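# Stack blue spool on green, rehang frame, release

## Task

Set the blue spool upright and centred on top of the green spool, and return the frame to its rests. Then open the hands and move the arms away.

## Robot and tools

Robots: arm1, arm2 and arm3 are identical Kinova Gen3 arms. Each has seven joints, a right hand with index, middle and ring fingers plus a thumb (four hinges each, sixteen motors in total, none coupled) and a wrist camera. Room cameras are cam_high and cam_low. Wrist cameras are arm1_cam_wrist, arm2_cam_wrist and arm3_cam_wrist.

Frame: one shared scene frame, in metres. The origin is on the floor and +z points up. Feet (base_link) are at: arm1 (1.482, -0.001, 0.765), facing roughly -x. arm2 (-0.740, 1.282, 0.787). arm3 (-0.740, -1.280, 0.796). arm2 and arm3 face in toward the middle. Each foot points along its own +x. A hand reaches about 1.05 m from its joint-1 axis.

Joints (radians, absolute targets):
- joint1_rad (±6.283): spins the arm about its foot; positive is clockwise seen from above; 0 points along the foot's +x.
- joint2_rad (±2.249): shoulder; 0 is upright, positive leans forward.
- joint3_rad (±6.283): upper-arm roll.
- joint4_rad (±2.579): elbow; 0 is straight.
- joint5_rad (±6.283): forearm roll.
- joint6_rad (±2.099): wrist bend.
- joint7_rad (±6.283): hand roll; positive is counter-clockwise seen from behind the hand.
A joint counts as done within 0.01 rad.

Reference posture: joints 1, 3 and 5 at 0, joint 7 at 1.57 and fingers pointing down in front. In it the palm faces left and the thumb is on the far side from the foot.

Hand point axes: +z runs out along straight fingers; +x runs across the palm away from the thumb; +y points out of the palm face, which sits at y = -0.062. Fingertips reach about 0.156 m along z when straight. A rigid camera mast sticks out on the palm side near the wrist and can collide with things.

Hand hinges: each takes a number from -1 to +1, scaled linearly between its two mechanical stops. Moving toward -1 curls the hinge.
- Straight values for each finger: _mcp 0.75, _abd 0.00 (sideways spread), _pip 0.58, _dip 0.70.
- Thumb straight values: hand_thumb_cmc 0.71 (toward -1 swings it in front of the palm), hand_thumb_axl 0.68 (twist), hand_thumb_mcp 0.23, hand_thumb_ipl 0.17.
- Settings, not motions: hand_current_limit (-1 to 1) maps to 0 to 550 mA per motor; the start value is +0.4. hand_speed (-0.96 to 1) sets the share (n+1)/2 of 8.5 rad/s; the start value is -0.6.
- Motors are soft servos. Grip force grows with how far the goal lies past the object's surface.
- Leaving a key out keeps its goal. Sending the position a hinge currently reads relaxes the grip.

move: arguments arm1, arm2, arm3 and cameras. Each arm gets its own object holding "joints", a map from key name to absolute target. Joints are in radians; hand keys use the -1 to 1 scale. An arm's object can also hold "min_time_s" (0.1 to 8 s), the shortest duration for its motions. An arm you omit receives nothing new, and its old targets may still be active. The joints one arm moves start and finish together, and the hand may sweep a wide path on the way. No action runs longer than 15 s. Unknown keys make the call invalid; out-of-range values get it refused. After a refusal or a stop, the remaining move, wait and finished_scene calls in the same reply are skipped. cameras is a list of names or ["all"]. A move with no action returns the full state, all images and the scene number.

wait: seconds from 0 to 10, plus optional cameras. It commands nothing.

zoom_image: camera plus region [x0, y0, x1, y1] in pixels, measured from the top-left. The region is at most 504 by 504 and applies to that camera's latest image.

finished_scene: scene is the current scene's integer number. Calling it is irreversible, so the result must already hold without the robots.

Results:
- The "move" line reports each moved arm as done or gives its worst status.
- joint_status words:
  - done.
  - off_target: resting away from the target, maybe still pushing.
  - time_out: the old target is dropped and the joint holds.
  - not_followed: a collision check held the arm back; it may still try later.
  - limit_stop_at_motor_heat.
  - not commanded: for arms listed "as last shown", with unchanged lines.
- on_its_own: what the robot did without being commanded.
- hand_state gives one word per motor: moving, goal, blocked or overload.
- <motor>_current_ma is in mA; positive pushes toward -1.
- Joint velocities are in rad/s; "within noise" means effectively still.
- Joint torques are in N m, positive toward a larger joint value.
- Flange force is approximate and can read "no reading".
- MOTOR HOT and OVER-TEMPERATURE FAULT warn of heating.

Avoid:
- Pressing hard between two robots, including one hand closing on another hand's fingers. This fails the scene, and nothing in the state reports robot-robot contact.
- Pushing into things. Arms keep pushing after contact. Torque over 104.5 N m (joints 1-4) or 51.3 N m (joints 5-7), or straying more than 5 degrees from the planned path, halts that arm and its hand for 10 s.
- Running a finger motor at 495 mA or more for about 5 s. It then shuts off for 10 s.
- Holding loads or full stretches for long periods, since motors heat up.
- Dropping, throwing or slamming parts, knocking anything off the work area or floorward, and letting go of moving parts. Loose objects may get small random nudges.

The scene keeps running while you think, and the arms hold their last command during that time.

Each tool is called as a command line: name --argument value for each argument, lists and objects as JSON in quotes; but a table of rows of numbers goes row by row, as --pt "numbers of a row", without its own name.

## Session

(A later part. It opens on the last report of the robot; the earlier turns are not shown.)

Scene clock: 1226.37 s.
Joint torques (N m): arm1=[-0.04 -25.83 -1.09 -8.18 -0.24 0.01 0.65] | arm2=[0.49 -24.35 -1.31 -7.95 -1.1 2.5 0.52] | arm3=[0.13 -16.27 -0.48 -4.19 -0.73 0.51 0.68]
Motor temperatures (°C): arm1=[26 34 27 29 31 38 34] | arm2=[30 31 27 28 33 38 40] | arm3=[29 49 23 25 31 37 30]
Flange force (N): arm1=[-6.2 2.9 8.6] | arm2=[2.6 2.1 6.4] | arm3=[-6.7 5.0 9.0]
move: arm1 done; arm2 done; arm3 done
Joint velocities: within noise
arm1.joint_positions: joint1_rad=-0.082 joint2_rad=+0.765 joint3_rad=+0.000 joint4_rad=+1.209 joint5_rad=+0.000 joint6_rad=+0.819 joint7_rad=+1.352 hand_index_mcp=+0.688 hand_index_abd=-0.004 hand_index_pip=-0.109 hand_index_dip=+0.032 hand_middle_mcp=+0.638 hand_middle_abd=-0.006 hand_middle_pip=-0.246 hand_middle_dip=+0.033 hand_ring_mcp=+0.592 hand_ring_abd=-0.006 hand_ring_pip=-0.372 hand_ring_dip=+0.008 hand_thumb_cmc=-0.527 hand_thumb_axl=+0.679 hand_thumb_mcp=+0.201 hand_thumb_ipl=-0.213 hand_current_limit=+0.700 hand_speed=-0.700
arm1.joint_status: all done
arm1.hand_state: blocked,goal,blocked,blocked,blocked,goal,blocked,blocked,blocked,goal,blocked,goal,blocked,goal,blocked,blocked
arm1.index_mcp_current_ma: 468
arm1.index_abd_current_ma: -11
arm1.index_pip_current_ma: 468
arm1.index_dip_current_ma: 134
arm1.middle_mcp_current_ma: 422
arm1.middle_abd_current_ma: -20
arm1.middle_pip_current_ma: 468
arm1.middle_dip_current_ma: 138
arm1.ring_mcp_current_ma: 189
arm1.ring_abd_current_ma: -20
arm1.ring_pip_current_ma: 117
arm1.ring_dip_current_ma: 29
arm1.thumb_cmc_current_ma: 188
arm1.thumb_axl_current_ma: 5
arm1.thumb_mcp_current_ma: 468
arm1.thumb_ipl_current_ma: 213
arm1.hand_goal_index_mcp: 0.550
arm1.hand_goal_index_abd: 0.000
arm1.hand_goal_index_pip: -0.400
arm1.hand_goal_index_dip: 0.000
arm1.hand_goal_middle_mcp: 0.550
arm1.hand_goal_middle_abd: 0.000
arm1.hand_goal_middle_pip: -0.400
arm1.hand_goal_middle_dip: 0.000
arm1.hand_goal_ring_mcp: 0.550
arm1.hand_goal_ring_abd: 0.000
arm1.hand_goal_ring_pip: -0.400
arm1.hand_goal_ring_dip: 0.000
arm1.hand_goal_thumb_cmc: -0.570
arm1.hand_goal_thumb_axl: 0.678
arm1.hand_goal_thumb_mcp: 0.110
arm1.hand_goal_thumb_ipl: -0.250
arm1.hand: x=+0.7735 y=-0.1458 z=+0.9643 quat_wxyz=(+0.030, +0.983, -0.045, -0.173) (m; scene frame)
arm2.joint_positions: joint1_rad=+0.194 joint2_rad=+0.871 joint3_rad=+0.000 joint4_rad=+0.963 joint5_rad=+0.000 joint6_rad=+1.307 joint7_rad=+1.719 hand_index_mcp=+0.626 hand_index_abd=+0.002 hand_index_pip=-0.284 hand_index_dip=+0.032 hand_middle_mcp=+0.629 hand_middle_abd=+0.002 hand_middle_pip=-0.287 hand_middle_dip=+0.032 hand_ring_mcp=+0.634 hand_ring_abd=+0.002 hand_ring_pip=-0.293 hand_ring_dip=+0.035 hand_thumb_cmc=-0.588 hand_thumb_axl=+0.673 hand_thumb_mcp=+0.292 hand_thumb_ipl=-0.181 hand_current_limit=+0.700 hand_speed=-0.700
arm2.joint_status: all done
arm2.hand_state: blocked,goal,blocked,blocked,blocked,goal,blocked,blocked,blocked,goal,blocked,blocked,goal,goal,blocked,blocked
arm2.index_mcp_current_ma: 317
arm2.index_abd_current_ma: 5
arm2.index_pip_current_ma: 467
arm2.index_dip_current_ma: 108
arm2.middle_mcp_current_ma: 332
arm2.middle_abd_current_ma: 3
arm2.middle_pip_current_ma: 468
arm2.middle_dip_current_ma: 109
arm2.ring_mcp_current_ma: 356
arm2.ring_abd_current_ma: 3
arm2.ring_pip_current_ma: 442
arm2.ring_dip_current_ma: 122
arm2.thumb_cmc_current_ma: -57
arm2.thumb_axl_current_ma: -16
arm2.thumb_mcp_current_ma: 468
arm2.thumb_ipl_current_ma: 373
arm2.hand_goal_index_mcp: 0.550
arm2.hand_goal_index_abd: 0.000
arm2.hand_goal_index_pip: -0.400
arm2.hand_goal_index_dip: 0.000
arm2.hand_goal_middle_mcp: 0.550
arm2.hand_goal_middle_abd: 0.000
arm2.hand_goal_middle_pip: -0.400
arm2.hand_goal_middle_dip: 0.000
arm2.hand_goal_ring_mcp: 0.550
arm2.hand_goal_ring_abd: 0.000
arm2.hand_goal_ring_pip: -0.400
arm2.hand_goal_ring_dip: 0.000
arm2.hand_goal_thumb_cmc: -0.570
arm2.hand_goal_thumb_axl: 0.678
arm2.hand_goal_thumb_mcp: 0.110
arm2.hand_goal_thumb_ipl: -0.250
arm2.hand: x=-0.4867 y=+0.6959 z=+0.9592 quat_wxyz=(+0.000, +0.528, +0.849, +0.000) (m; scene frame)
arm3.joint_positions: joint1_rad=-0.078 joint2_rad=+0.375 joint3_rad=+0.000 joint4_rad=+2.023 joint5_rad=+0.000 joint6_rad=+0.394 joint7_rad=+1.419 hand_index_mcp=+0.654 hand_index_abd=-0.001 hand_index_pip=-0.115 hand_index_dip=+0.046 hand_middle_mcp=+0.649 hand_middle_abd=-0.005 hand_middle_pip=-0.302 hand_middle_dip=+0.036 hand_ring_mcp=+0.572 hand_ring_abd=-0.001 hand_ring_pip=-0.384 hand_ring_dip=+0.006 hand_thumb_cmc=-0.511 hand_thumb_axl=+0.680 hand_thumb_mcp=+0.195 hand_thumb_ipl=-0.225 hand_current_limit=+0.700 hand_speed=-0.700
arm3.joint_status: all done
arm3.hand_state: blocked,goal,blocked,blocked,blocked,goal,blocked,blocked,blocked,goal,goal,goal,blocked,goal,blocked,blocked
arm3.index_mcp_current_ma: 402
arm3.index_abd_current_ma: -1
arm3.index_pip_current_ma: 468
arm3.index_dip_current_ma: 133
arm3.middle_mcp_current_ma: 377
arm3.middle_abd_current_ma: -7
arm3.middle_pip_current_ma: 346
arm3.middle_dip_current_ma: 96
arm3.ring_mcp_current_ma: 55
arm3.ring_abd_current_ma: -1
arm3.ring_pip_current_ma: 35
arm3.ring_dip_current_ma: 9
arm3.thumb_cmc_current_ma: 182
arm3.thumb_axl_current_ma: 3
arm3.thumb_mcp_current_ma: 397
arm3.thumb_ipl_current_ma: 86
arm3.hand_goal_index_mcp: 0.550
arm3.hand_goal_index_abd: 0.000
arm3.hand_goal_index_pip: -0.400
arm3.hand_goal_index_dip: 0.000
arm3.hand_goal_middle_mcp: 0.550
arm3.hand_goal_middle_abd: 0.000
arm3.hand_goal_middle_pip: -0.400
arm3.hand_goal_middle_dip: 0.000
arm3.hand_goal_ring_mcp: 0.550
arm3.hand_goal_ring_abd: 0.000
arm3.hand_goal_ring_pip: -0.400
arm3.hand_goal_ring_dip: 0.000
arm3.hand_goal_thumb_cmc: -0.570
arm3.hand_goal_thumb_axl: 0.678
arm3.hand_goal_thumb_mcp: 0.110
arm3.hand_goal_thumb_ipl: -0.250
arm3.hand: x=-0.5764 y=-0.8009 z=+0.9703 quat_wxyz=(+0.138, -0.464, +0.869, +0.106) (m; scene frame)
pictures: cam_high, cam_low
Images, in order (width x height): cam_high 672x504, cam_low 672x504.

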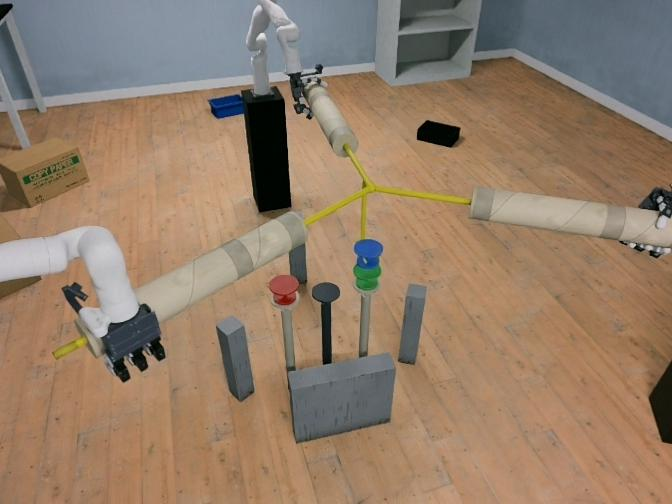

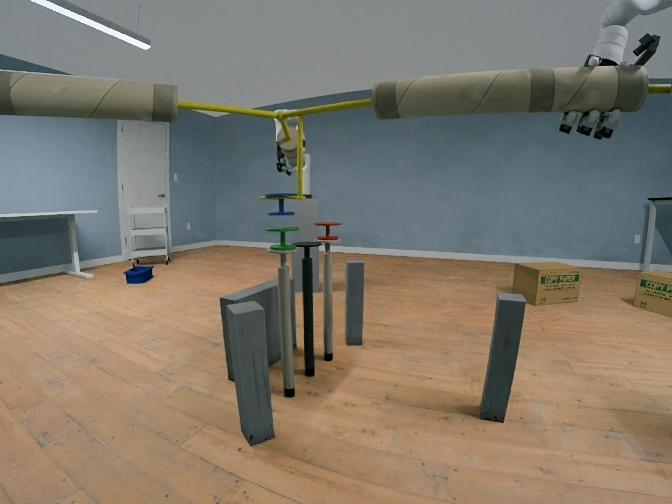

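move --arm1 '{"joints":{"joint1_rad":-0.0865,"joint2_rad":0.7889,"joint4_rad":1.2703,"joint6_rad":0.7334,"joint7_rad":1.3475},"min_time_s":4}' --arm2 '{"joints":{"joint1_rad":0.1875,"joint2_rad":0.9069,"joint4_rad":0.9910,"joint6_rad":1.2437,"joint7_rad":1.7131},"min_time_s":4}' --arm3 '{"joints":{"joint1_rad":-0.0667,"joint2_rad":0.4388,"joint4_rad":2.0604,"joint6_rad":0.2934,"joint7_rad":1.4308},"min_time_s":4}' --cameras '["cam_high","cam_low"]'

zoom_image --camera "cam_high" --region '[337, 230, 397, 300]'

zoom_image --camera "cam_low" --region '[252, 190, 322, 260]'

Scene clock: 1275.60 s.
Joint torques (N m): arm1=[-0.16 -25.58 -1.2 -8 -0.28 -0.24 0.55] | arm2=[0.41 -24.52 -1.62 -7.63 -1.16 2.61 0.5] | arm3=[0.72 -16.38 0.32 -3.16 -0.59 0.58 0.51]
Motor temperatures (°C): arm1=[26 34 27 29 31 38 34] | arm2=[30 31 27 28 33 38 40] | arm3=[29 47 23 25 31 37 30]
Flange force (N): arm1=[-5.1 2.5 8.1] | arm2=[2.5 1.9 6.2] | arm3=[-6.6 4.9 9.0]
move: arm1 done; arm2 done; arm3 done
Joint velocities: within noise
arm1.joint_positions: joint1_rad=-0.087 joint2_rad=+0.789 joint3_rad=+0.000 joint4_rad=+1.270 joint5_rad=+0.000 joint6_rad=+0.733 joint7_rad=+1.347 hand_index_mcp=+0.688 hand_index_abd=-0.003 hand_index_pip=-0.109 hand_index_dip=+0.032 hand_middle_mcp=+0.638 hand_middle_abd=-0.006 hand_middle_pip=-0.246 hand_middle_dip=+0.033 hand_ring_mcp=+0.592 hand_ring_abd=-0.006 hand_ring_pip=-0.372 hand_ring_dip=+0.008 hand_thumb_cmc=-0.527 hand_thumb_axl=+0.679 hand_thumb_mcp=+0.201 hand_thumb_ipl=-0.213 hand_current_limit=+0.700 hand_speed=-0.700
arm1.joint_status: all done
arm1.hand_state: blocked,goal,blocked,blocked,blocked,goal,blocked,blocked,blocked,goal,blocked,goal,blocked,goal,blocked,blocked
arm1.index_mcp_current_ma: 467
arm1.index_abd_current_ma: -8
arm1.index_pip_current_ma: 468
arm1.index_dip_current_ma: 134
arm1.middle_mcp_current_ma: 422
arm1.middle_abd_current_ma: -19
arm1.middle_pip_current_ma: 468
arm1.middle_dip_current_ma: 138
arm1.ring_mcp_current_ma: 189
arm1.ring_abd_current_ma: -20
arm1.ring_pip_current_ma: 117
arm1.ring_dip_current_ma: 29
arm1.thumb_cmc_current_ma: 188
arm1.thumb_axl_current_ma: 5
arm1.thumb_mcp_current_ma: 467
arm1.thumb_ipl_current_ma: 213
arm1.hand_goal_index_mcp: 0.550
arm1.hand_goal_index_abd: 0.000
arm1.hand_goal_index_pip: -0.400
arm1.hand_goal_index_dip: 0.000
arm1.hand_goal_middle_mcp: 0.550
arm1.hand_goal_middle_abd: 0.000
arm1.hand_goal_middle_pip: -0.400
arm1.hand_goal_middle_dip: 0.000
arm1.hand_goal_ring_mcp: 0.550
arm1.hand_goal_ring_abd: 0.000
arm1.hand_goal_ring_pip: -0.400
arm1.hand_goal_ring_dip: 0.000
arm1.hand_goal_thumb_cmc: -0.570
arm1.hand_goal_thumb_axl: 0.678
arm1.hand_goal_thumb_mcp: 0.110
arm1.hand_goal_thumb_ipl: -0.250
arm1.hand: x=+0.7780 y=-0.1484 z=+0.9329 quat_wxyz=(+0.031, +0.983, -0.045, -0.173) (m; scene frame)
arm2.joint_positions: joint1_rad=+0.188 joint2_rad=+0.907 joint3_rad=+0.000 joint4_rad=+0.991 joint5_rad=+0.000 joint6_rad=+1.244 joint7_rad=+1.713 hand_index_mcp=+0.626 hand_index_abd=+0.003 hand_index_pip=-0.284 hand_index_dip=+0.032 hand_middle_mcp=+0.629 hand_middle_abd=+0.002 hand_middle_pip=-0.287 hand_middle_dip=+0.032 hand_ring_mcp=+0.634 hand_ring_abd=+0.002 hand_ring_pip=-0.293 hand_ring_dip=+0.035 hand_thumb_cmc=-0.588 hand_thumb_axl=+0.673 hand_thumb_mcp=+0.292 hand_thumb_ipl=-0.181 hand_current_limit=+0.700 hand_speed=-0.700
arm2.joint_status: all done
arm2.hand_state: blocked,goal,blocked,blocked,blocked,goal,blocked,blocked,blocked,goal,blocked,blocked,goal,goal,blocked,blocked
arm2.index_mcp_current_ma: 317
arm2.index_abd_current_ma: 6
arm2.index_pip_current_ma: 467
arm2.index_dip_current_ma: 108
arm2.middle_mcp_current_ma: 332
arm2.middle_abd_current_ma: 4
arm2.middle_pip_current_ma: 468
arm2.middle_dip_current_ma: 109
arm2.ring_mcp_current_ma: 356
arm2.ring_abd_current_ma: 4
arm2.ring_pip_current_ma: 442
arm2.ring_dip_current_ma: 122
arm2.thumb_cmc_current_ma: -56
arm2.thumb_axl_current_ma: -16
arm2.thumb_mcp_current_ma: 468
arm2.thumb_ipl_current_ma: 373
arm2.hand_goal_index_mcp: 0.550
arm2.hand_goal_index_abd: 0.000
arm2.hand_goal_index_pip: -0.400
arm2.hand_goal_index_dip: 0.000
arm2.hand_goal_middle_mcp: 0.550
arm2.hand_goal_middle_abd: 0.000
arm2.hand_goal_middle_pip: -0.400
arm2.hand_goal_middle_dip: 0.000
arm2.hand_goal_ring_mcp: 0.550
arm2.hand_goal_ring_abd: 0.000
arm2.hand_goal_ring_pip: -0.400
arm2.hand_goal_ring_dip: 0.000
arm2.hand_goal_thumb_cmc: -0.570
arm2.hand_goal_thumb_axl: 0.678
arm2.hand_goal_thumb_mcp: 0.110
arm2.hand_goal_thumb_ipl: -0.250
arm2.hand: x=-0.4819 y=+0.6935 z=+0.9284 quat_wxyz=(+0.000, +0.528, +0.849, +0.000) (m; scene frame)
arm3.joint_positions: joint1_rad=-0.067 joint2_rad=+0.439 joint3_rad=+0.000 joint4_rad=+2.060 joint5_rad=+0.000 joint6_rad=+0.293 joint7_rad=+1.431 hand_index_mcp=+0.654 hand_index_abd=-0.001 hand_index_pip=-0.115 hand_index_dip=+0.049 hand_middle_mcp=+0.649 hand_middle_abd=-0.005 hand_middle_pip=-0.302 hand_middle_dip=+0.036 hand_ring_mcp=+0.570 hand_ring_abd=-0.001 hand_ring_pip=-0.384 hand_ring_dip=+0.006 hand_thumb_cmc=-0.511 hand_thumb_axl=+0.680 hand_thumb_mcp=+0.194 hand_thumb_ipl=-0.225 hand_current_limit=+0.700 hand_speed=-0.700
arm3.joint_status: all done
arm3.hand_state: blocked,goal,blocked,blocked,blocked,goal,blocked,blocked,blocked,goal,goal,goal,blocked,goal,blocked,blocked
arm3.index_mcp_current_ma: 402
arm3.index_abd_current_ma: -1
arm3.index_pip_current_ma: 468
arm3.index_dip_current_ma: 142
arm3.middle_mcp_current_ma: 377
arm3.middle_abd_current_ma: -6
arm3.middle_pip_current_ma: 346
arm3.middle_dip_current_ma: 98
arm3.ring_mcp_current_ma: 49
arm3.ring_abd_current_ma: -1
arm3.ring_pip_current_ma: 35
arm3.ring_dip_current_ma: 9
arm3.thumb_cmc_current_ma: 183
arm3.thumb_axl_current_ma: 4
arm3.thumb_mcp_current_ma: 395
arm3.thumb_ipl_current_ma: 86
arm3.hand_goal_index_mcp: 0.550
arm3.hand_goal_index_abd: 0.000
arm3.hand_goal_index_pip: -0.400
arm3.hand_goal_index_dip: 0.000
arm3.hand_goal_middle_mcp: 0.550
arm3.hand_goal_middle_abd: 0.000
arm3.hand_goal_middle_pip: -0.400
arm3.hand_goal_middle_dip: 0.000
arm3.hand_goal_ring_mcp: 0.550
arm3.hand_goal_ring_abd: 0.000
arm3.hand_goal_ring_pip: -0.400
arm3.hand_goal_ring_dip: 0.000
arm3.hand_goal_thumb_cmc: -0.570
arm3.hand_goal_thumb_axl: 0.678
arm3.hand_goal_thumb_mcp: 0.110
arm3.hand_goal_thumb_ipl: -0.250
arm3.hand: x=-0.5717 y=-0.8033 z=+0.9391 quat_wxyz=(+0.139, -0.464, +0.869, +0.104) (m; scene frame)
pictures: cam_high, cam_low
Images, in order (width x height): cam_high 672x504, cam_low 672x504.

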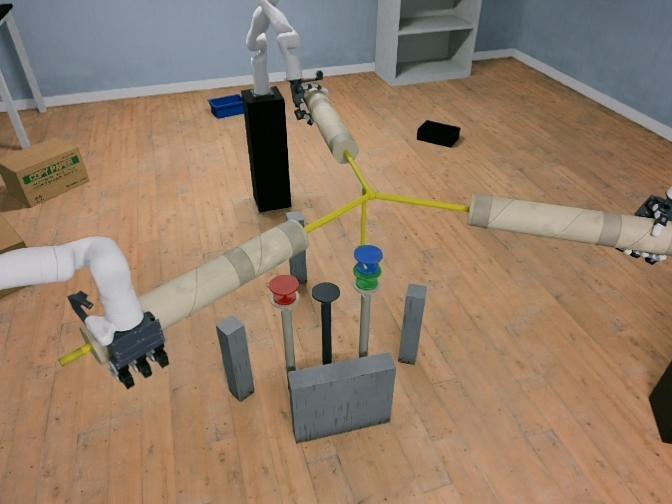

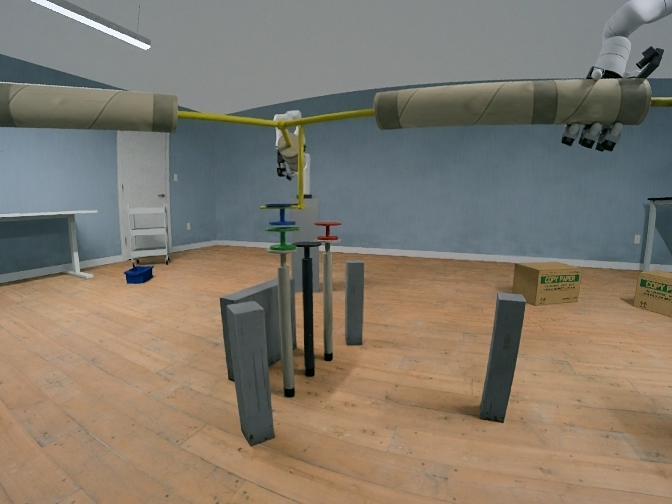

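Scaled by 7.200 from the camera's 672x504 image, which has a finer 960x720 frame.

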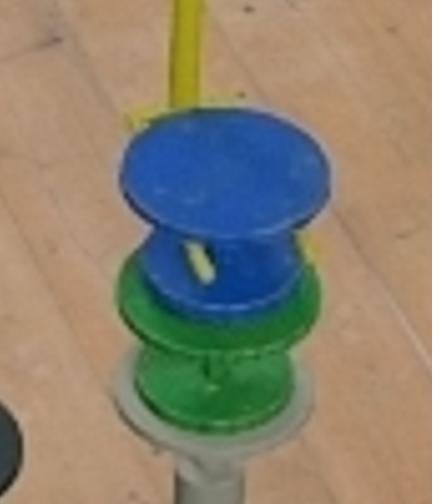

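Scaled by 7.200 from the camera's 672x504 image, which has a finer 960x720 frame.

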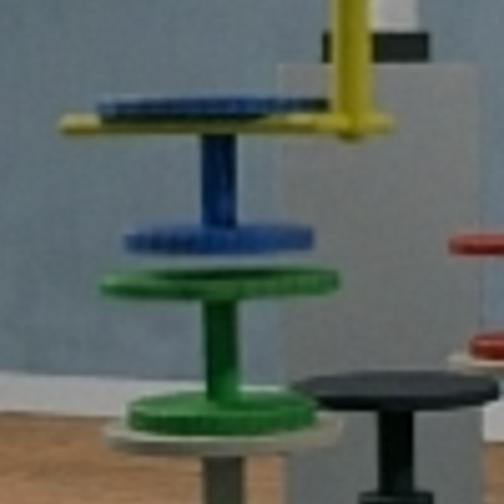

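zoom_image --camera "cam_high" --region '[350, 242, 386, 284]'

zoom_image --camera "cam_low" --region '[262, 200, 304, 242]'

Scaled by 12.000 from the camera's 672x504 image, which has a finer 960x720 frame.

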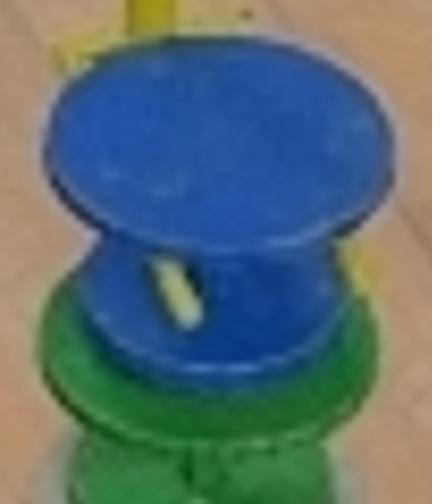

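Scaled by 12.000 from the camera's 672x504 image, which has a finer 960x720 frame.

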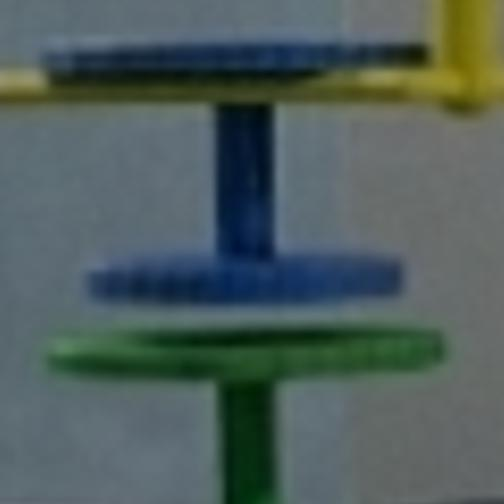

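move --arm1 '{"joints":{"joint2_rad":0.8008,"joint4_rad":1.2816,"joint6_rad":0.7102},"min_time_s":2.5}' --arm2 '{"joints":{"joint2_rad":0.9166,"joint4_rad":1.0044,"joint6_rad":1.2205},"min_time_s":2.5}' --arm3 '{"joints":{"joint2_rad":0.4609,"joint4_rad":2.0708,"joint6_rad":0.2608},"min_time_s":2.5}' --cameras '["cam_high","cam_low"]'

move --arm1 '{"joints":{"joint2_rad":0.8229,"joint4_rad":1.3003,"joint6_rad":0.6693},"min_time_s":4}' --arm2 '{"joints":{"joint2_rad":0.9351,"joint4_rad":1.0268,"joint6_rad":1.1797},"min_time_s":4}' --arm3 '{"joints":{"joint2_rad":0.5014,"joint4_rad":2.0881,"joint6_rad":0.2030},"min_time_s":4}' --cameras '["cam_high","cam_low"]'

zoom_image --camera "cam_high" --region '[337, 230, 397, 300]'

zoom_image --camera "cam_low" --region '[252, 190, 322, 260]'

Scene clock: 1334.07 s.
Joint torques (N m): arm1=[-0.07 -25.7 -1.08 -8.09 -0.24 -0.4 0.5] | arm2=[0.63 -24.76 -1.32 -8.15 -1.12 2.19 0.4] | arm3=[0.55 -16.6 0.12 -3.59 -0.68 0.22 0.5]
Motor temperatures (°C): arm1=[26 33 27 29 31 38 34] | arm2=[30 31 27 28 33 37 40] | arm3=[29 44 23 25 31 37 30]
Flange force (N): arm1=[-4.6 2.5 8.0] | arm2=[4.1 2.4 6.2] | arm3=[-5.2 4.3 8.4]
move: arm1 done; arm2 done; arm3 done
Joint velocities: within noise
arm1.joint_positions: joint1_rad=-0.087 joint2_rad=+0.801 joint3_rad=+0.000 joint4_rad=+1.282 joint5_rad=+0.000 joint6_rad=+0.710 joint7_rad=+1.347 hand_index_mcp=+0.688 hand_index_abd=-0.003 hand_index_pip=-0.109 hand_index_dip=+0.032 hand_middle_mcp=+0.638 hand_middle_abd=-0.006 hand_middle_pip=-0.246 hand_middle_dip=+0.033 hand_ring_mcp=+0.592 hand_ring_abd=-0.006 hand_ring_pip=-0.372 hand_ring_dip=+0.008 hand_thumb_cmc=-0.527 hand_thumb_axl=+0.679 hand_thumb_mcp=+0.201 hand_thumb_ipl=-0.213 hand_current_limit=+0.700 hand_speed=-0.700
arm1.joint_status: all done
arm1.hand_state: blocked,goal,blocked,blocked,blocked,goal,blocked,blocked,blocked,goal,blocked,goal,blocked,goal,blocked,blocked
arm1.index_mcp_current_ma: 467
arm1.index_abd_current_ma: -8
arm1.index_pip_current_ma: 467
arm1.index_dip_current_ma: 134
arm1.middle_mcp_current_ma: 422
arm1.middle_abd_current_ma: -19
arm1.middle_pip_current_ma: 468
arm1.middle_dip_current_ma: 138
arm1.ring_mcp_current_ma: 189
arm1.ring_abd_current_ma: -20
arm1.ring_pip_current_ma: 117
arm1.ring_dip_current_ma: 29
arm1.thumb_cmc_current_ma: 188
arm1.thumb_axl_current_ma: 5
arm1.thumb_mcp_current_ma: 468
arm1.thumb_ipl_current_ma: 213
arm1.hand_goal_index_mcp: 0.550
arm1.hand_goal_index_abd: 0.000
arm1.hand_goal_index_pip: -0.400
arm1.hand_goal_index_dip: 0.000
arm1.hand_goal_middle_mcp: 0.550
arm1.hand_goal_middle_abd: 0.000
arm1.hand_goal_middle_pip: -0.400
arm1.hand_goal_middle_dip: 0.000
arm1.hand_goal_ring_mcp: 0.550
arm1.hand_goal_ring_abd: 0.000
arm1.hand_goal_ring_pip: -0.400
arm1.hand_goal_ring_dip: 0.000
arm1.hand_goal_thumb_cmc: -0.570
arm1.hand_goal_thumb_axl: 0.678
arm1.hand_goal_thumb_mcp: 0.110
arm1.hand_goal_thumb_ipl: -0.250
arm1.hand: x=+0.7779 y=-0.1484 z=+0.9229 quat_wxyz=(+0.031, +0.983, -0.045, -0.173) (m; scene frame)
arm2.joint_positions: joint1_rad=+0.187 joint2_rad=+0.917 joint3_rad=+0.000 joint4_rad=+1.004 joint5_rad=+0.000 joint6_rad=+1.221 joint7_rad=+1.713 hand_index_mcp=+0.626 hand_index_abd=+0.003 hand_index_pip=-0.284 hand_index_dip=+0.032 hand_middle_mcp=+0.629 hand_middle_abd=+0.002 hand_middle_pip=-0.287 hand_middle_dip=+0.032 hand_ring_mcp=+0.634 hand_ring_abd=+0.002 hand_ring_pip=-0.293 hand_ring_dip=+0.035 hand_thumb_cmc=-0.588 hand_thumb_axl=+0.673 hand_thumb_mcp=+0.292 hand_thumb_ipl=-0.181 hand_current_limit=+0.700 hand_speed=-0.700
arm2.joint_status: all done
arm2.hand_state: blocked,goal,blocked,blocked,blocked,goal,blocked,blocked,blocked,goal,blocked,blocked,goal,goal,blocked,blocked
arm2.index_mcp_current_ma: 317
arm2.index_abd_current_ma: 6
arm2.index_pip_current_ma: 468
arm2.index_dip_current_ma: 108
arm2.middle_mcp_current_ma: 332
arm2.middle_abd_current_ma: 4
arm2.middle_pip_current_ma: 467
arm2.middle_dip_current_ma: 109
arm2.ring_mcp_current_ma: 356
arm2.ring_abd_current_ma: 4
arm2.ring_pip_current_ma: 442
arm2.ring_dip_current_ma: 122
arm2.thumb_cmc_current_ma: -56
arm2.thumb_axl_current_ma: -16
arm2.thumb_mcp_current_ma: 467
arm2.thumb_ipl_current_ma: 373
arm2.hand_goal_index_mcp: 0.550
arm2.hand_goal_index_abd: 0.000
arm2.hand_goal_index_pip: -0.400
arm2.hand_goal_index_dip: 0.000
arm2.hand_goal_middle_mcp: 0.550
arm2.hand_goal_middle_abd: 0.000
arm2.hand_goal_middle_pip: -0.400
arm2.hand_goal_middle_dip: 0.000
arm2.hand_goal_ring_mcp: 0.550
arm2.hand_goal_ring_abd: 0.000
arm2.hand_goal_ring_pip: -0.400
arm2.hand_goal_ring_dip: 0.000
arm2.hand_goal_thumb_cmc: -0.570
arm2.hand_goal_thumb_axl: 0.678
arm2.hand_goal_thumb_mcp: 0.110
arm2.hand_goal_thumb_ipl: -0.250
arm2.hand: x=-0.4819 y=+0.6934 z=+0.9183 quat_wxyz=(+0.000, +0.528, +0.849, +0.000) (m; scene frame)
arm3.joint_positions: joint1_rad=-0.067 joint2_rad=+0.461 joint3_rad=+0.000 joint4_rad=+2.071 joint5_rad=+0.000 joint6_rad=+0.261 joint7_rad=+1.431 hand_index_mcp=+0.654 hand_index_abd=-0.001 hand_index_pip=-0.115 hand_index_dip=+0.049 hand_middle_mcp=+0.649 hand_middle_abd=-0.005 hand_middle_pip=-0.302 hand_middle_dip=+0.036 hand_ring_mcp=+0.570 hand_ring_abd=-0.001 hand_ring_pip=-0.384 hand_ring_dip=+0.006 hand_thumb_cmc=-0.511 hand_thumb_axl=+0.680 hand_thumb_mcp=+0.194 hand_thumb_ipl=-0.225 hand_current_limit=+0.700 hand_speed=-0.700
arm3.joint_status: all done
arm3.hand_state: blocked,goal,blocked,blocked,blocked,goal,blocked,blocked,blocked,goal,goal,goal,blocked,goal,blocked,blocked
arm3.index_mcp_current_ma: 402
arm3.index_abd_current_ma: -1
arm3.index_pip_current_ma: 467
arm3.index_dip_current_ma: 142
arm3.middle_mcp_current_ma: 377
arm3.middle_abd_current_ma: -6
arm3.middle_pip_current_ma: 346
arm3.middle_dip_current_ma: 98
arm3.ring_mcp_current_ma: 49
arm3.ring_abd_current_ma: -1
arm3.ring_pip_current_ma: 35
arm3.ring_dip_current_ma: 9
arm3.thumb_cmc_current_ma: 183
arm3.thumb_axl_current_ma: 4
arm3.thumb_mcp_current_ma: 395
arm3.thumb_ipl_current_ma: 86
arm3.hand_goal_index_mcp: 0.550
arm3.hand_goal_index_abd: 0.000
arm3.hand_goal_index_pip: -0.400
arm3.hand_goal_index_dip: 0.000
arm3.hand_goal_middle_mcp: 0.550
arm3.hand_goal_middle_abd: 0.000
arm3.hand_goal_middle_pip: -0.400
arm3.hand_goal_middle_dip: 0.000
arm3.hand_goal_ring_mcp: 0.550
arm3.hand_goal_ring_abd: 0.000
arm3.hand_goal_ring_pip: -0.400
arm3.hand_goal_ring_dip: 0.000
arm3.hand_goal_thumb_cmc: -0.570
arm3.hand_goal_thumb_axl: 0.678
arm3.hand_goal_thumb_mcp: 0.110
arm3.hand_goal_thumb_ipl: -0.250
arm3.hand: x=-0.5717 y=-0.8031 z=+0.9291 quat_wxyz=(+0.139, -0.464, +0.869, +0.104) (m; scene frame)
pictures: cam_high, cam_low
Images, in order (width x height): cam_high 672x504, cam_low 672x504.

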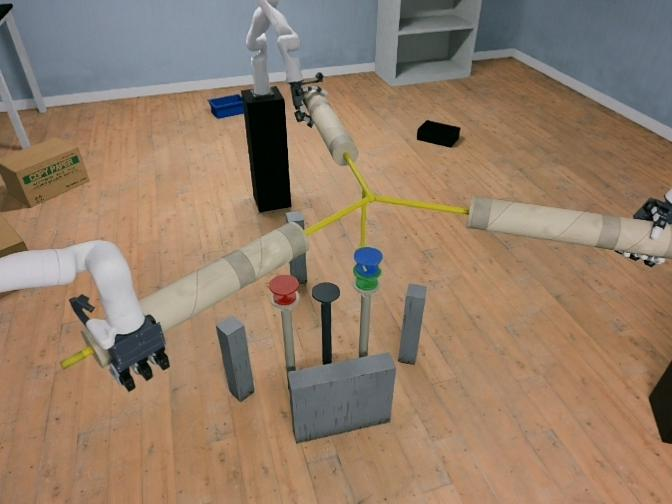

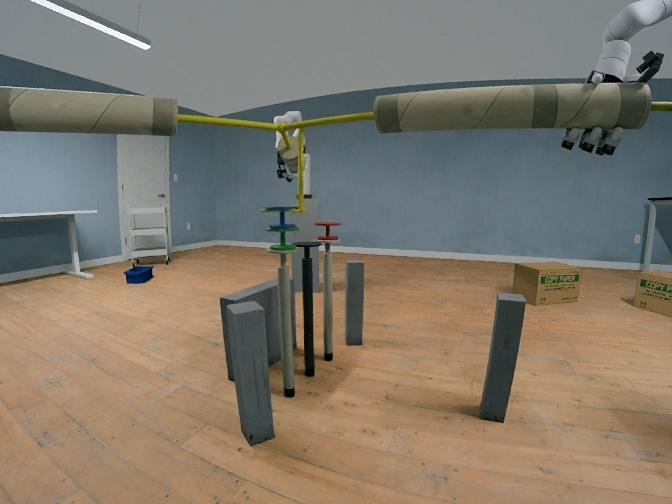

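Scene clock: 1338.37 s.
Joint torques (N m): arm1=[0.43 -25.46 -0.65 -7.47 -0.03 -0.21 0.57] | arm2=[0.17 -24.29 -1.69 -7.63 -1.18 2.32 0.49] | arm3=[0.4 -16.55 -0.07 -2.23 -0.61 0.57 0.51]
Motor temperatures (°C): arm1=[26 33 27 29 31 38 34] | arm2=[30 31 27 28 33 37 40] | arm3=[29 44 23 25 31 37 30]
Flange force (N): arm1=[-5.0 3.4 8.0] | arm2=[3.9 1.8 5.3] | arm3=[-6.8 3.8 9.0]
move: arm1 done; arm2 done; arm3 done
Joint velocities: within noise
arm1.joint_positions: joint1_rad=-0.087 joint2_rad=+0.823 joint3_rad=+0.000 joint4_rad=+1.300 joint5_rad=+0.000 joint6_rad=+0.669 joint7_rad=+1.347 hand_index_mcp=+0.688 hand_index_abd=-0.003 hand_index_pip=-0.109 hand_index_dip=+0.032 hand_middle_mcp=+0.638 hand_middle_abd=-0.006 hand_middle_pip=-0.246 hand_middle_dip=+0.033 hand_ring_mcp=+0.592 hand_ring_abd=-0.006 hand_ring_pip=-0.372 hand_ring_dip=+0.008 hand_thumb_cmc=-0.527 hand_thumb_axl=+0.679 hand_thumb_mcp=+0.201 hand_thumb_ipl=-0.213 hand_current_limit=+0.700 hand_speed=-0.700
arm1.joint_status: all done
arm1.hand_state: blocked,goal,blocked,blocked,blocked,goal,blocked,blocked,blocked,goal,blocked,goal,blocked,goal,blocked,blocked
arm1.index_mcp_current_ma: 467
arm1.index_abd_current_ma: -8
arm1.index_pip_current_ma: 467
arm1.index_dip_current_ma: 134
arm1.middle_mcp_current_ma: 422
arm1.middle_abd_current_ma: -19
arm1.middle_pip_current_ma: 468
arm1.middle_dip_current_ma: 138
arm1.ring_mcp_current_ma: 189
arm1.ring_abd_current_ma: -20
arm1.ring_pip_current_ma: 117
arm1.ring_dip_current_ma: 29
arm1.thumb_cmc_current_ma: 188
arm1.thumb_axl_current_ma: 5
arm1.thumb_mcp_current_ma: 467
arm1.thumb_ipl_current_ma: 213
arm1.hand_goal_index_mcp: 0.550
arm1.hand_goal_index_abd: 0.000
arm1.hand_goal_index_pip: -0.400
arm1.hand_goal_index_dip: 0.000
arm1.hand_goal_middle_mcp: 0.550
arm1.hand_goal_middle_abd: 0.000
arm1.hand_goal_middle_pip: -0.400
arm1.hand_goal_middle_dip: 0.000
arm1.hand_goal_ring_mcp: 0.550
arm1.hand_goal_ring_abd: 0.000
arm1.hand_goal_ring_pip: -0.400
arm1.hand_goal_ring_dip: 0.000
arm1.hand_goal_thumb_cmc: -0.570
arm1.hand_goal_thumb_axl: 0.678
arm1.hand_goal_thumb_mcp: 0.110
arm1.hand_goal_thumb_ipl: -0.250
arm1.hand: x=+0.7779 y=-0.1484 z=+0.9051 quat_wxyz=(+0.031, +0.983, -0.045, -0.173) (m; scene frame)
arm2.joint_positions: joint1_rad=+0.187 joint2_rad=+0.935 joint3_rad=+0.000 joint4_rad=+1.027 joint5_rad=+0.000 joint6_rad=+1.180 joint7_rad=+1.713 hand_index_mcp=+0.626 hand_index_abd=+0.003 hand_index_pip=-0.284 hand_index_dip=+0.032 hand_middle_mcp=+0.629 hand_middle_abd=+0.002 hand_middle_pip=-0.287 hand_middle_dip=+0.032 hand_ring_mcp=+0.634 hand_ring_abd=+0.002 hand_ring_pip=-0.293 hand_ring_dip=+0.035 hand_thumb_cmc=-0.588 hand_thumb_axl=+0.673 hand_thumb_mcp=+0.292 hand_thumb_ipl=-0.181 hand_current_limit=+0.700 hand_speed=-0.700
arm2.joint_status: all done
arm2.hand_state: blocked,goal,blocked,blocked,blocked,goal,blocked,blocked,blocked,goal,blocked,blocked,goal,goal,blocked,blocked
arm2.index_mcp_current_ma: 317
arm2.index_abd_current_ma: 6
arm2.index_pip_current_ma: 467
arm2.index_dip_current_ma: 108
arm2.middle_mcp_current_ma: 332
arm2.middle_abd_current_ma: 4
arm2.middle_pip_current_ma: 468
arm2.middle_dip_current_ma: 109
arm2.ring_mcp_current_ma: 356
arm2.ring_abd_current_ma: 4
arm2.ring_pip_current_ma: 442
arm2.ring_dip_current_ma: 122
arm2.thumb_cmc_current_ma: -56
arm2.thumb_axl_current_ma: -16
arm2.thumb_mcp_current_ma: 467
arm2.thumb_ipl_current_ma: 373
arm2.hand_goal_index_mcp: 0.550
arm2.hand_goal_index_abd: 0.000
arm2.hand_goal_index_pip: -0.400
arm2.hand_goal_index_dip: 0.000
arm2.hand_goal_middle_mcp: 0.550
arm2.hand_goal_middle_abd: 0.000
arm2.hand_goal_middle_pip: -0.400
arm2.hand_goal_middle_dip: 0.000
arm2.hand_goal_ring_mcp: 0.550
arm2.hand_goal_ring_abd: 0.000
arm2.hand_goal_ring_pip: -0.400
arm2.hand_goal_ring_dip: 0.000
arm2.hand_goal_thumb_cmc: -0.570
arm2.hand_goal_thumb_axl: 0.678
arm2.hand_goal_thumb_mcp: 0.110
arm2.hand_goal_thumb_ipl: -0.250
arm2.hand: x=-0.4819 y=+0.6934 z=+0.9001 quat_wxyz=(+0.000, +0.528, +0.849, +0.000) (m; scene frame)
arm3.joint_positions: joint1_rad=-0.067 joint2_rad=+0.501 joint3_rad=+0.000 joint4_rad=+2.088 joint5_rad=+0.000 joint6_rad=+0.203 joint7_rad=+1.431 hand_index_mcp=+0.654 hand_index_abd=-0.001 hand_index_pip=-0.115 hand_index_dip=+0.049 hand_middle_mcp=+0.649 hand_middle_abd=-0.005 hand_middle_pip=-0.302 hand_middle_dip=+0.036 hand_ring_mcp=+0.570 hand_ring_abd=-0.001 hand_ring_pip=-0.384 hand_ring_dip=+0.006 hand_thumb_cmc=-0.511 hand_thumb_axl=+0.680 hand_thumb_mcp=+0.194 hand_thumb_ipl=-0.225 hand_current_limit=+0.700 hand_speed=-0.700
arm3.joint_status: all done
arm3.hand_state: blocked,goal,blocked,blocked,blocked,goal,blocked,blocked,blocked,goal,goal,goal,blocked,goal,blocked,blocked
arm3.index_mcp_current_ma: 402
arm3.index_abd_current_ma: -1
arm3.index_pip_current_ma: 468
arm3.index_dip_current_ma: 142
arm3.middle_mcp_current_ma: 377
arm3.middle_abd_current_ma: -6
arm3.middle_pip_current_ma: 346
arm3.middle_dip_current_ma: 98
arm3.ring_mcp_current_ma: 49
arm3.ring_abd_current_ma: -1
arm3.ring_pip_current_ma: 35
arm3.ring_dip_current_ma: 9
arm3.thumb_cmc_current_ma: 183
arm3.thumb_axl_current_ma: 4
arm3.thumb_mcp_current_ma: 395
arm3.thumb_ipl_current_ma: 86
arm3.hand_goal_index_mcp: 0.550
arm3.hand_goal_index_abd: 0.000
arm3.hand_goal_index_pip: -0.400
arm3.hand_goal_index_dip: 0.000
arm3.hand_goal_middle_mcp: 0.550
arm3.hand_goal_middle_abd: 0.000
arm3.hand_goal_middle_pip: -0.400
arm3.hand_goal_middle_dip: 0.000
arm3.hand_goal_ring_mcp: 0.550
arm3.hand_goal_ring_abd: 0.000
arm3.hand_goal_ring_pip: -0.400
arm3.hand_goal_ring_dip: 0.000
arm3.hand_goal_thumb_cmc: -0.570
arm3.hand_goal_thumb_axl: 0.678
arm3.hand_goal_thumb_mcp: 0.110
arm3.hand_goal_thumb_ipl: -0.250
arm3.hand: x=-0.5718 y=-0.8032 z=+0.9113 quat_wxyz=(+0.139, -0.464, +0.869, +0.104) (m; scene frame)
pictures: cam_high, cam_low
Images, in order (width x height): cam_high 672x504, cam_low 672x504.

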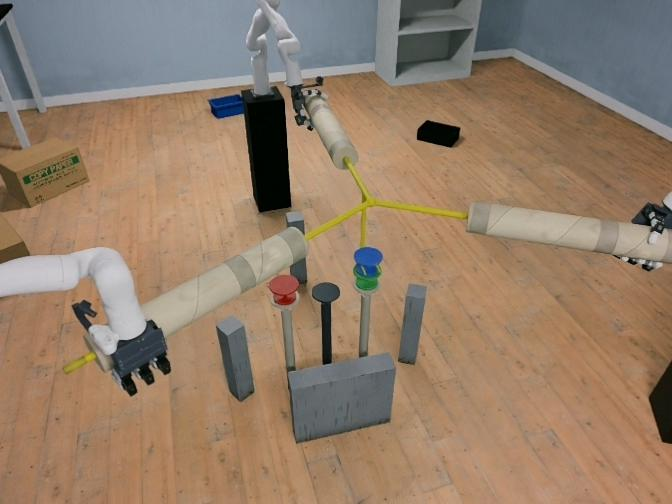

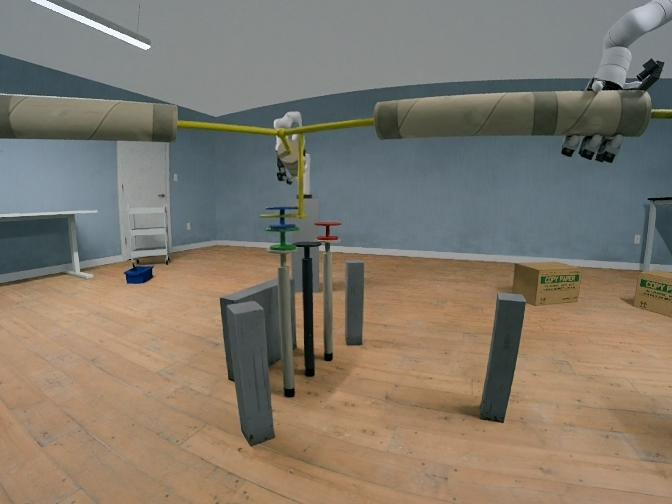

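Scaled by 7.200 from the camera's 672x504 image, which has a finer 960x720 frame.

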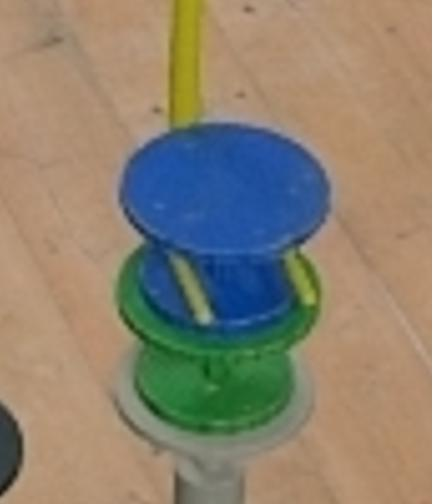

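Scaled by 7.200 from the camera's 672x504 image, which has a finer 960x720 frame.

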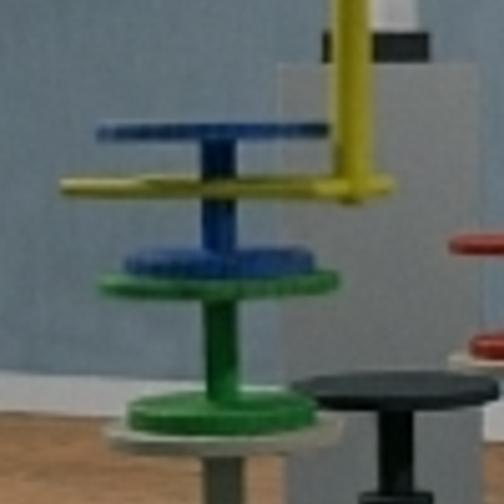

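move --arm1 '{"joints":{"joint1_rad":-0.112,"joint2_rad":0.6723,"joint4_rad":1.6246,"joint6_rad":0.4957,"joint7_rad":1.322},"min_time_s":4.5}' --arm2 '{"joints":{"joint1_rad":0.0748,"joint2_rad":1.0214,"joint4_rad":0.8386,"joint6_rad":1.2816,"joint7_rad":1.6004},"min_time_s":4.5}' --arm3 '{"joints":{"joint1_rad":0.0795,"joint2_rad":0.5505,"joint4_rad":1.9572,"joint6_rad":0.2848,"joint7_rad":1.577},"min_time_s":4.5}' --cameras '["cam_high","cam_low"]'

zoom_image --camera "cam_low" --region '[252, 190, 342, 260]'

zoom_image --camera "cam_high" --region '[320, 210, 420, 310]'

Scene clock: 1415.27 s.
Joint torques (N m): arm1=[1.92 -21.25 1.01 -4.47 0.6 0.71 0.69] | arm2=[0.31 -26.79 -1.54 -9.74 -1.34 1.13 0.2] | arm3=[0.67 -17.52 0.34 -1.41 -1.15 1.36 -0.14]
Motor temperatures (°C): arm1=[26 32 27 29 31 38 34] | arm2=[30 31 27 28 33 37 40] | arm3=[29 41 23 25 31 37 30]
Flange force (N): arm1=[-6.9 7.0 8.6] | arm2=[9.1 1.4 6.1] | arm3=[-10.3 1.2 9.4]
move: arm1 done; arm2 done; arm3 done
Joint velocities: within noise
arm1.joint_positions: joint1_rad=-0.112 joint2_rad=+0.672 joint3_rad=+0.000 joint4_rad=+1.625 joint5_rad=+0.000 joint6_rad=+0.496 joint7_rad=+1.322 hand_index_mcp=+0.688 hand_index_abd=+0.001 hand_index_pip=-0.110 hand_index_dip=+0.032 hand_middle_mcp=+0.638 hand_middle_abd=-0.003 hand_middle_pip=-0.247 hand_middle_dip=+0.033 hand_ring_mcp=+0.592 hand_ring_abd=-0.006 hand_ring_pip=-0.372 hand_ring_dip=+0.008 hand_thumb_cmc=-0.519 hand_thumb_axl=+0.682 hand_thumb_mcp=+0.201 hand_thumb_ipl=-0.213 hand_current_limit=+0.700 hand_speed=-0.700
arm1.joint_status: all done
arm1.hand_state: blocked,goal,blocked,blocked,blocked,goal,blocked,blocked,blocked,goal,blocked,goal,blocked,goal,blocked,blocked
arm1.index_mcp_current_ma: 468
arm1.index_abd_current_ma: 2
arm1.index_pip_current_ma: 468
arm1.index_dip_current_ma: 134
arm1.middle_mcp_current_ma: 422
arm1.middle_abd_current_ma: -8
arm1.middle_pip_current_ma: 468
arm1.middle_dip_current_ma: 138
arm1.ring_mcp_current_ma: 189
arm1.ring_abd_current_ma: -19
arm1.ring_pip_current_ma: 117
arm1.ring_dip_current_ma: 29
arm1.thumb_cmc_current_ma: 223
arm1.thumb_axl_current_ma: 16
arm1.thumb_mcp_current_ma: 468
arm1.thumb_ipl_current_ma: 213
arm1.hand_goal_index_mcp: 0.550
arm1.hand_goal_index_abd: 0.000
arm1.hand_goal_index_pip: -0.400
arm1.hand_goal_index_dip: 0.000
arm1.hand_goal_middle_mcp: 0.550
arm1.hand_goal_middle_abd: 0.000
arm1.hand_goal_middle_pip: -0.400
arm1.hand_goal_middle_dip: 0.000
arm1.hand_goal_ring_mcp: 0.550
arm1.hand_goal_ring_abd: 0.000
arm1.hand_goal_ring_pip: -0.400
arm1.hand_goal_ring_dip: 0.000
arm1.hand_goal_thumb_cmc: -0.570
arm1.hand_goal_thumb_axl: 0.678
arm1.hand_goal_thumb_mcp: 0.110
arm1.hand_goal_thumb_ipl: -0.250
arm1.hand: x=+0.8579 y=-0.1531 z=+0.9047 quat_wxyz=(+0.035, +0.983, -0.045, -0.172) (m; scene frame)
arm2.joint_positions: joint1_rad=+0.075 joint2_rad=+1.021 joint3_rad=+0.000 joint4_rad=+0.839 joint5_rad=+0.000 joint6_rad=+1.282 joint7_rad=+1.600 hand_index_mcp=+0.626 hand_index_abd=-0.001 hand_index_pip=-0.285 hand_index_dip=+0.032 hand_middle_mcp=+0.629 hand_middle_abd=-0.001 hand_middle_pip=-0.287 hand_middle_dip=+0.032 hand_ring_mcp=+0.634 hand_ring_abd=-0.002 hand_ring_pip=-0.293 hand_ring_dip=+0.036 hand_thumb_cmc=-0.596 hand_thumb_axl=+0.673 hand_thumb_mcp=+0.293 hand_thumb_ipl=-0.181 hand_current_limit=+0.700 hand_speed=-0.700
arm2.joint_status: all done
arm2.hand_state: blocked,goal,blocked,blocked,blocked,goal,blocked,blocked,blocked,goal,blocked,blocked,blocked,goal,blocked,blocked
arm2.index_mcp_current_ma: 317
arm2.index_abd_current_ma: -1
arm2.index_pip_current_ma: 467
arm2.index_dip_current_ma: 108
arm2.middle_mcp_current_ma: 332
arm2.middle_abd_current_ma: -2
arm2.middle_pip_current_ma: 467
arm2.middle_dip_current_ma: 109
arm2.ring_mcp_current_ma: 356
arm2.ring_abd_current_ma: -3
arm2.ring_pip_current_ma: 442
arm2.ring_dip_current_ma: 124
arm2.thumb_cmc_current_ma: -86
arm2.thumb_axl_current_ma: -16
arm2.thumb_mcp_current_ma: 467
arm2.thumb_ipl_current_ma: 373
arm2.hand_goal_index_mcp: 0.550
arm2.hand_goal_index_abd: 0.000
arm2.hand_goal_index_pip: -0.400
arm2.hand_goal_index_dip: 0.000
arm2.hand_goal_middle_mcp: 0.550
arm2.hand_goal_middle_abd: 0.000
arm2.hand_goal_middle_pip: -0.400
arm2.hand_goal_middle_dip: 0.000
arm2.hand_goal_ring_mcp: 0.550
arm2.hand_goal_ring_abd: 0.000
arm2.hand_goal_ring_pip: -0.400
arm2.hand_goal_ring_dip: 0.000
arm2.hand_goal_thumb_cmc: -0.570
arm2.hand_goal_thumb_axl: 0.678
arm2.hand_goal_thumb_mcp: 0.110
arm2.hand_goal_thumb_ipl: -0.250
arm2.hand: x=-0.4020 y=+0.6884 z=+0.9002 quat_wxyz=(+0.000, +0.528, +0.849, +0.000) (m; scene frame)
arm3.joint_positions: joint1_rad=+0.079 joint2_rad=+0.550 joint3_rad=+0.000 joint4_rad=+1.957 joint5_rad=+0.000 joint6_rad=+0.285 joint7_rad=+1.577 hand_index_mcp=+0.624 hand_index_abd=-0.014 hand_index_pip=-0.115 hand_index_dip=+0.069 hand_middle_mcp=+0.614 hand_middle_abd=-0.011 hand_middle_pip=-0.302 hand_middle_dip=+0.061 hand_ring_mcp=+0.560 hand_ring_abd=-0.001 hand_ring_pip=-0.391 hand_ring_dip=+0.004 hand_thumb_cmc=-0.506 hand_thumb_axl=+0.672 hand_thumb_mcp=+0.202 hand_thumb_ipl=-0.224 hand_current_limit=+0.700 hand_speed=-0.700
arm3.joint_status: all done
arm3.hand_state: blocked,goal,blocked,blocked,blocked,goal,blocked,blocked,goal,goal,goal,goal,blocked,goal,blocked,blocked
arm3.index_mcp_current_ma: 261
arm3.index_abd_current_ma: -24
arm3.index_pip_current_ma: 468
arm3.index_dip_current_ma: 221
arm3.middle_mcp_current_ma: 215
arm3.middle_abd_current_ma: -17
arm3.middle_pip_current_ma: 346
arm3.middle_dip_current_ma: 191
arm3.ring_mcp_current_ma: 21
arm3.ring_abd_current_ma: -1
arm3.ring_pip_current_ma: 16
arm3.ring_dip_current_ma: 6
arm3.thumb_cmc_current_ma: 205
arm3.thumb_axl_current_ma: -13
arm3.thumb_mcp_current_ma: 444
arm3.thumb_ipl_current_ma: 91
arm3.hand_goal_index_mcp: 0.550
arm3.hand_goal_index_abd: 0.000
arm3.hand_goal_index_pip: -0.400
arm3.hand_goal_index_dip: 0.000
arm3.hand_goal_middle_mcp: 0.550
arm3.hand_goal_middle_abd: 0.000
arm3.hand_goal_middle_pip: -0.400
arm3.hand_goal_middle_dip: 0.000
arm3.hand_goal_ring_mcp: 0.550
arm3.hand_goal_ring_abd: 0.000
arm3.hand_goal_ring_pip: -0.400
arm3.hand_goal_ring_dip: 0.000
arm3.hand_goal_thumb_cmc: -0.570
arm3.hand_goal_thumb_axl: 0.678
arm3.hand_goal_thumb_mcp: 0.110
arm3.hand_goal_thumb_ipl: -0.250
arm3.on_its_own: hand_index_mcp moved -0.030 toward your old target +0.550; hand_middle_mcp moved -0.035 toward your old target +0.550
arm3.hand: x=-0.4920 y=-0.8074 z=+0.9108 quat_wxyz=(+0.153, -0.464, +0.869, +0.083) (m; scene frame)
pictures: cam_high, cam_low
Images, in order (width x height): cam_high 672x504, cam_low 672x504.

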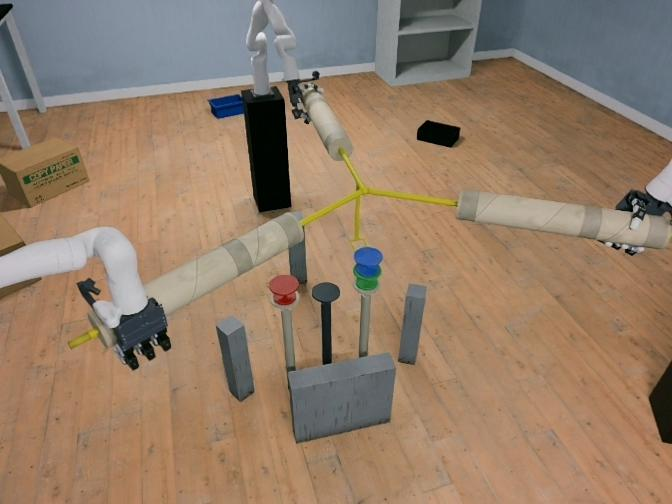

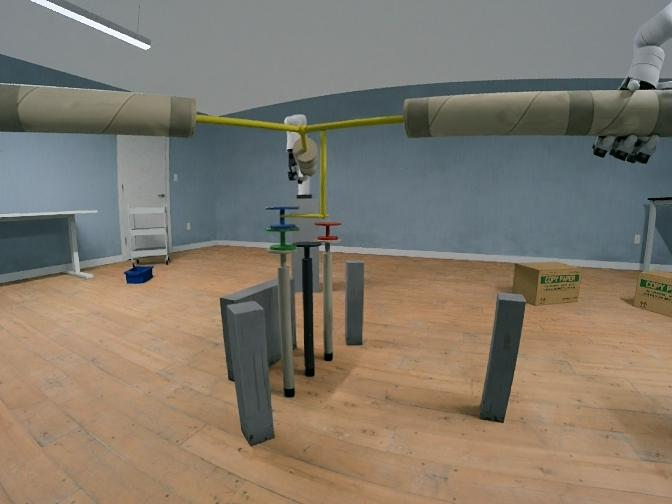

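Scaled by 5.600 from the camera's 672x504 image, which has a finer 960x720 frame.

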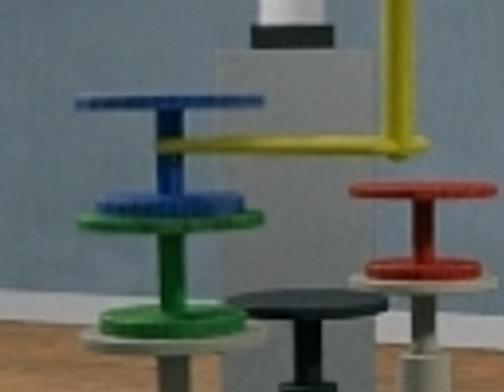

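Scaled by 5.040 from the camera's 672x504 image, which has a finer 960x720 frame.

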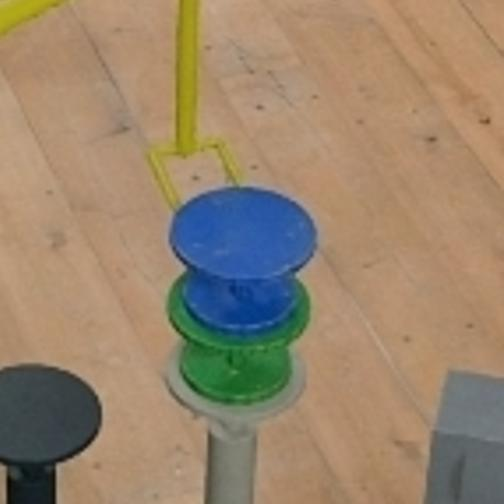

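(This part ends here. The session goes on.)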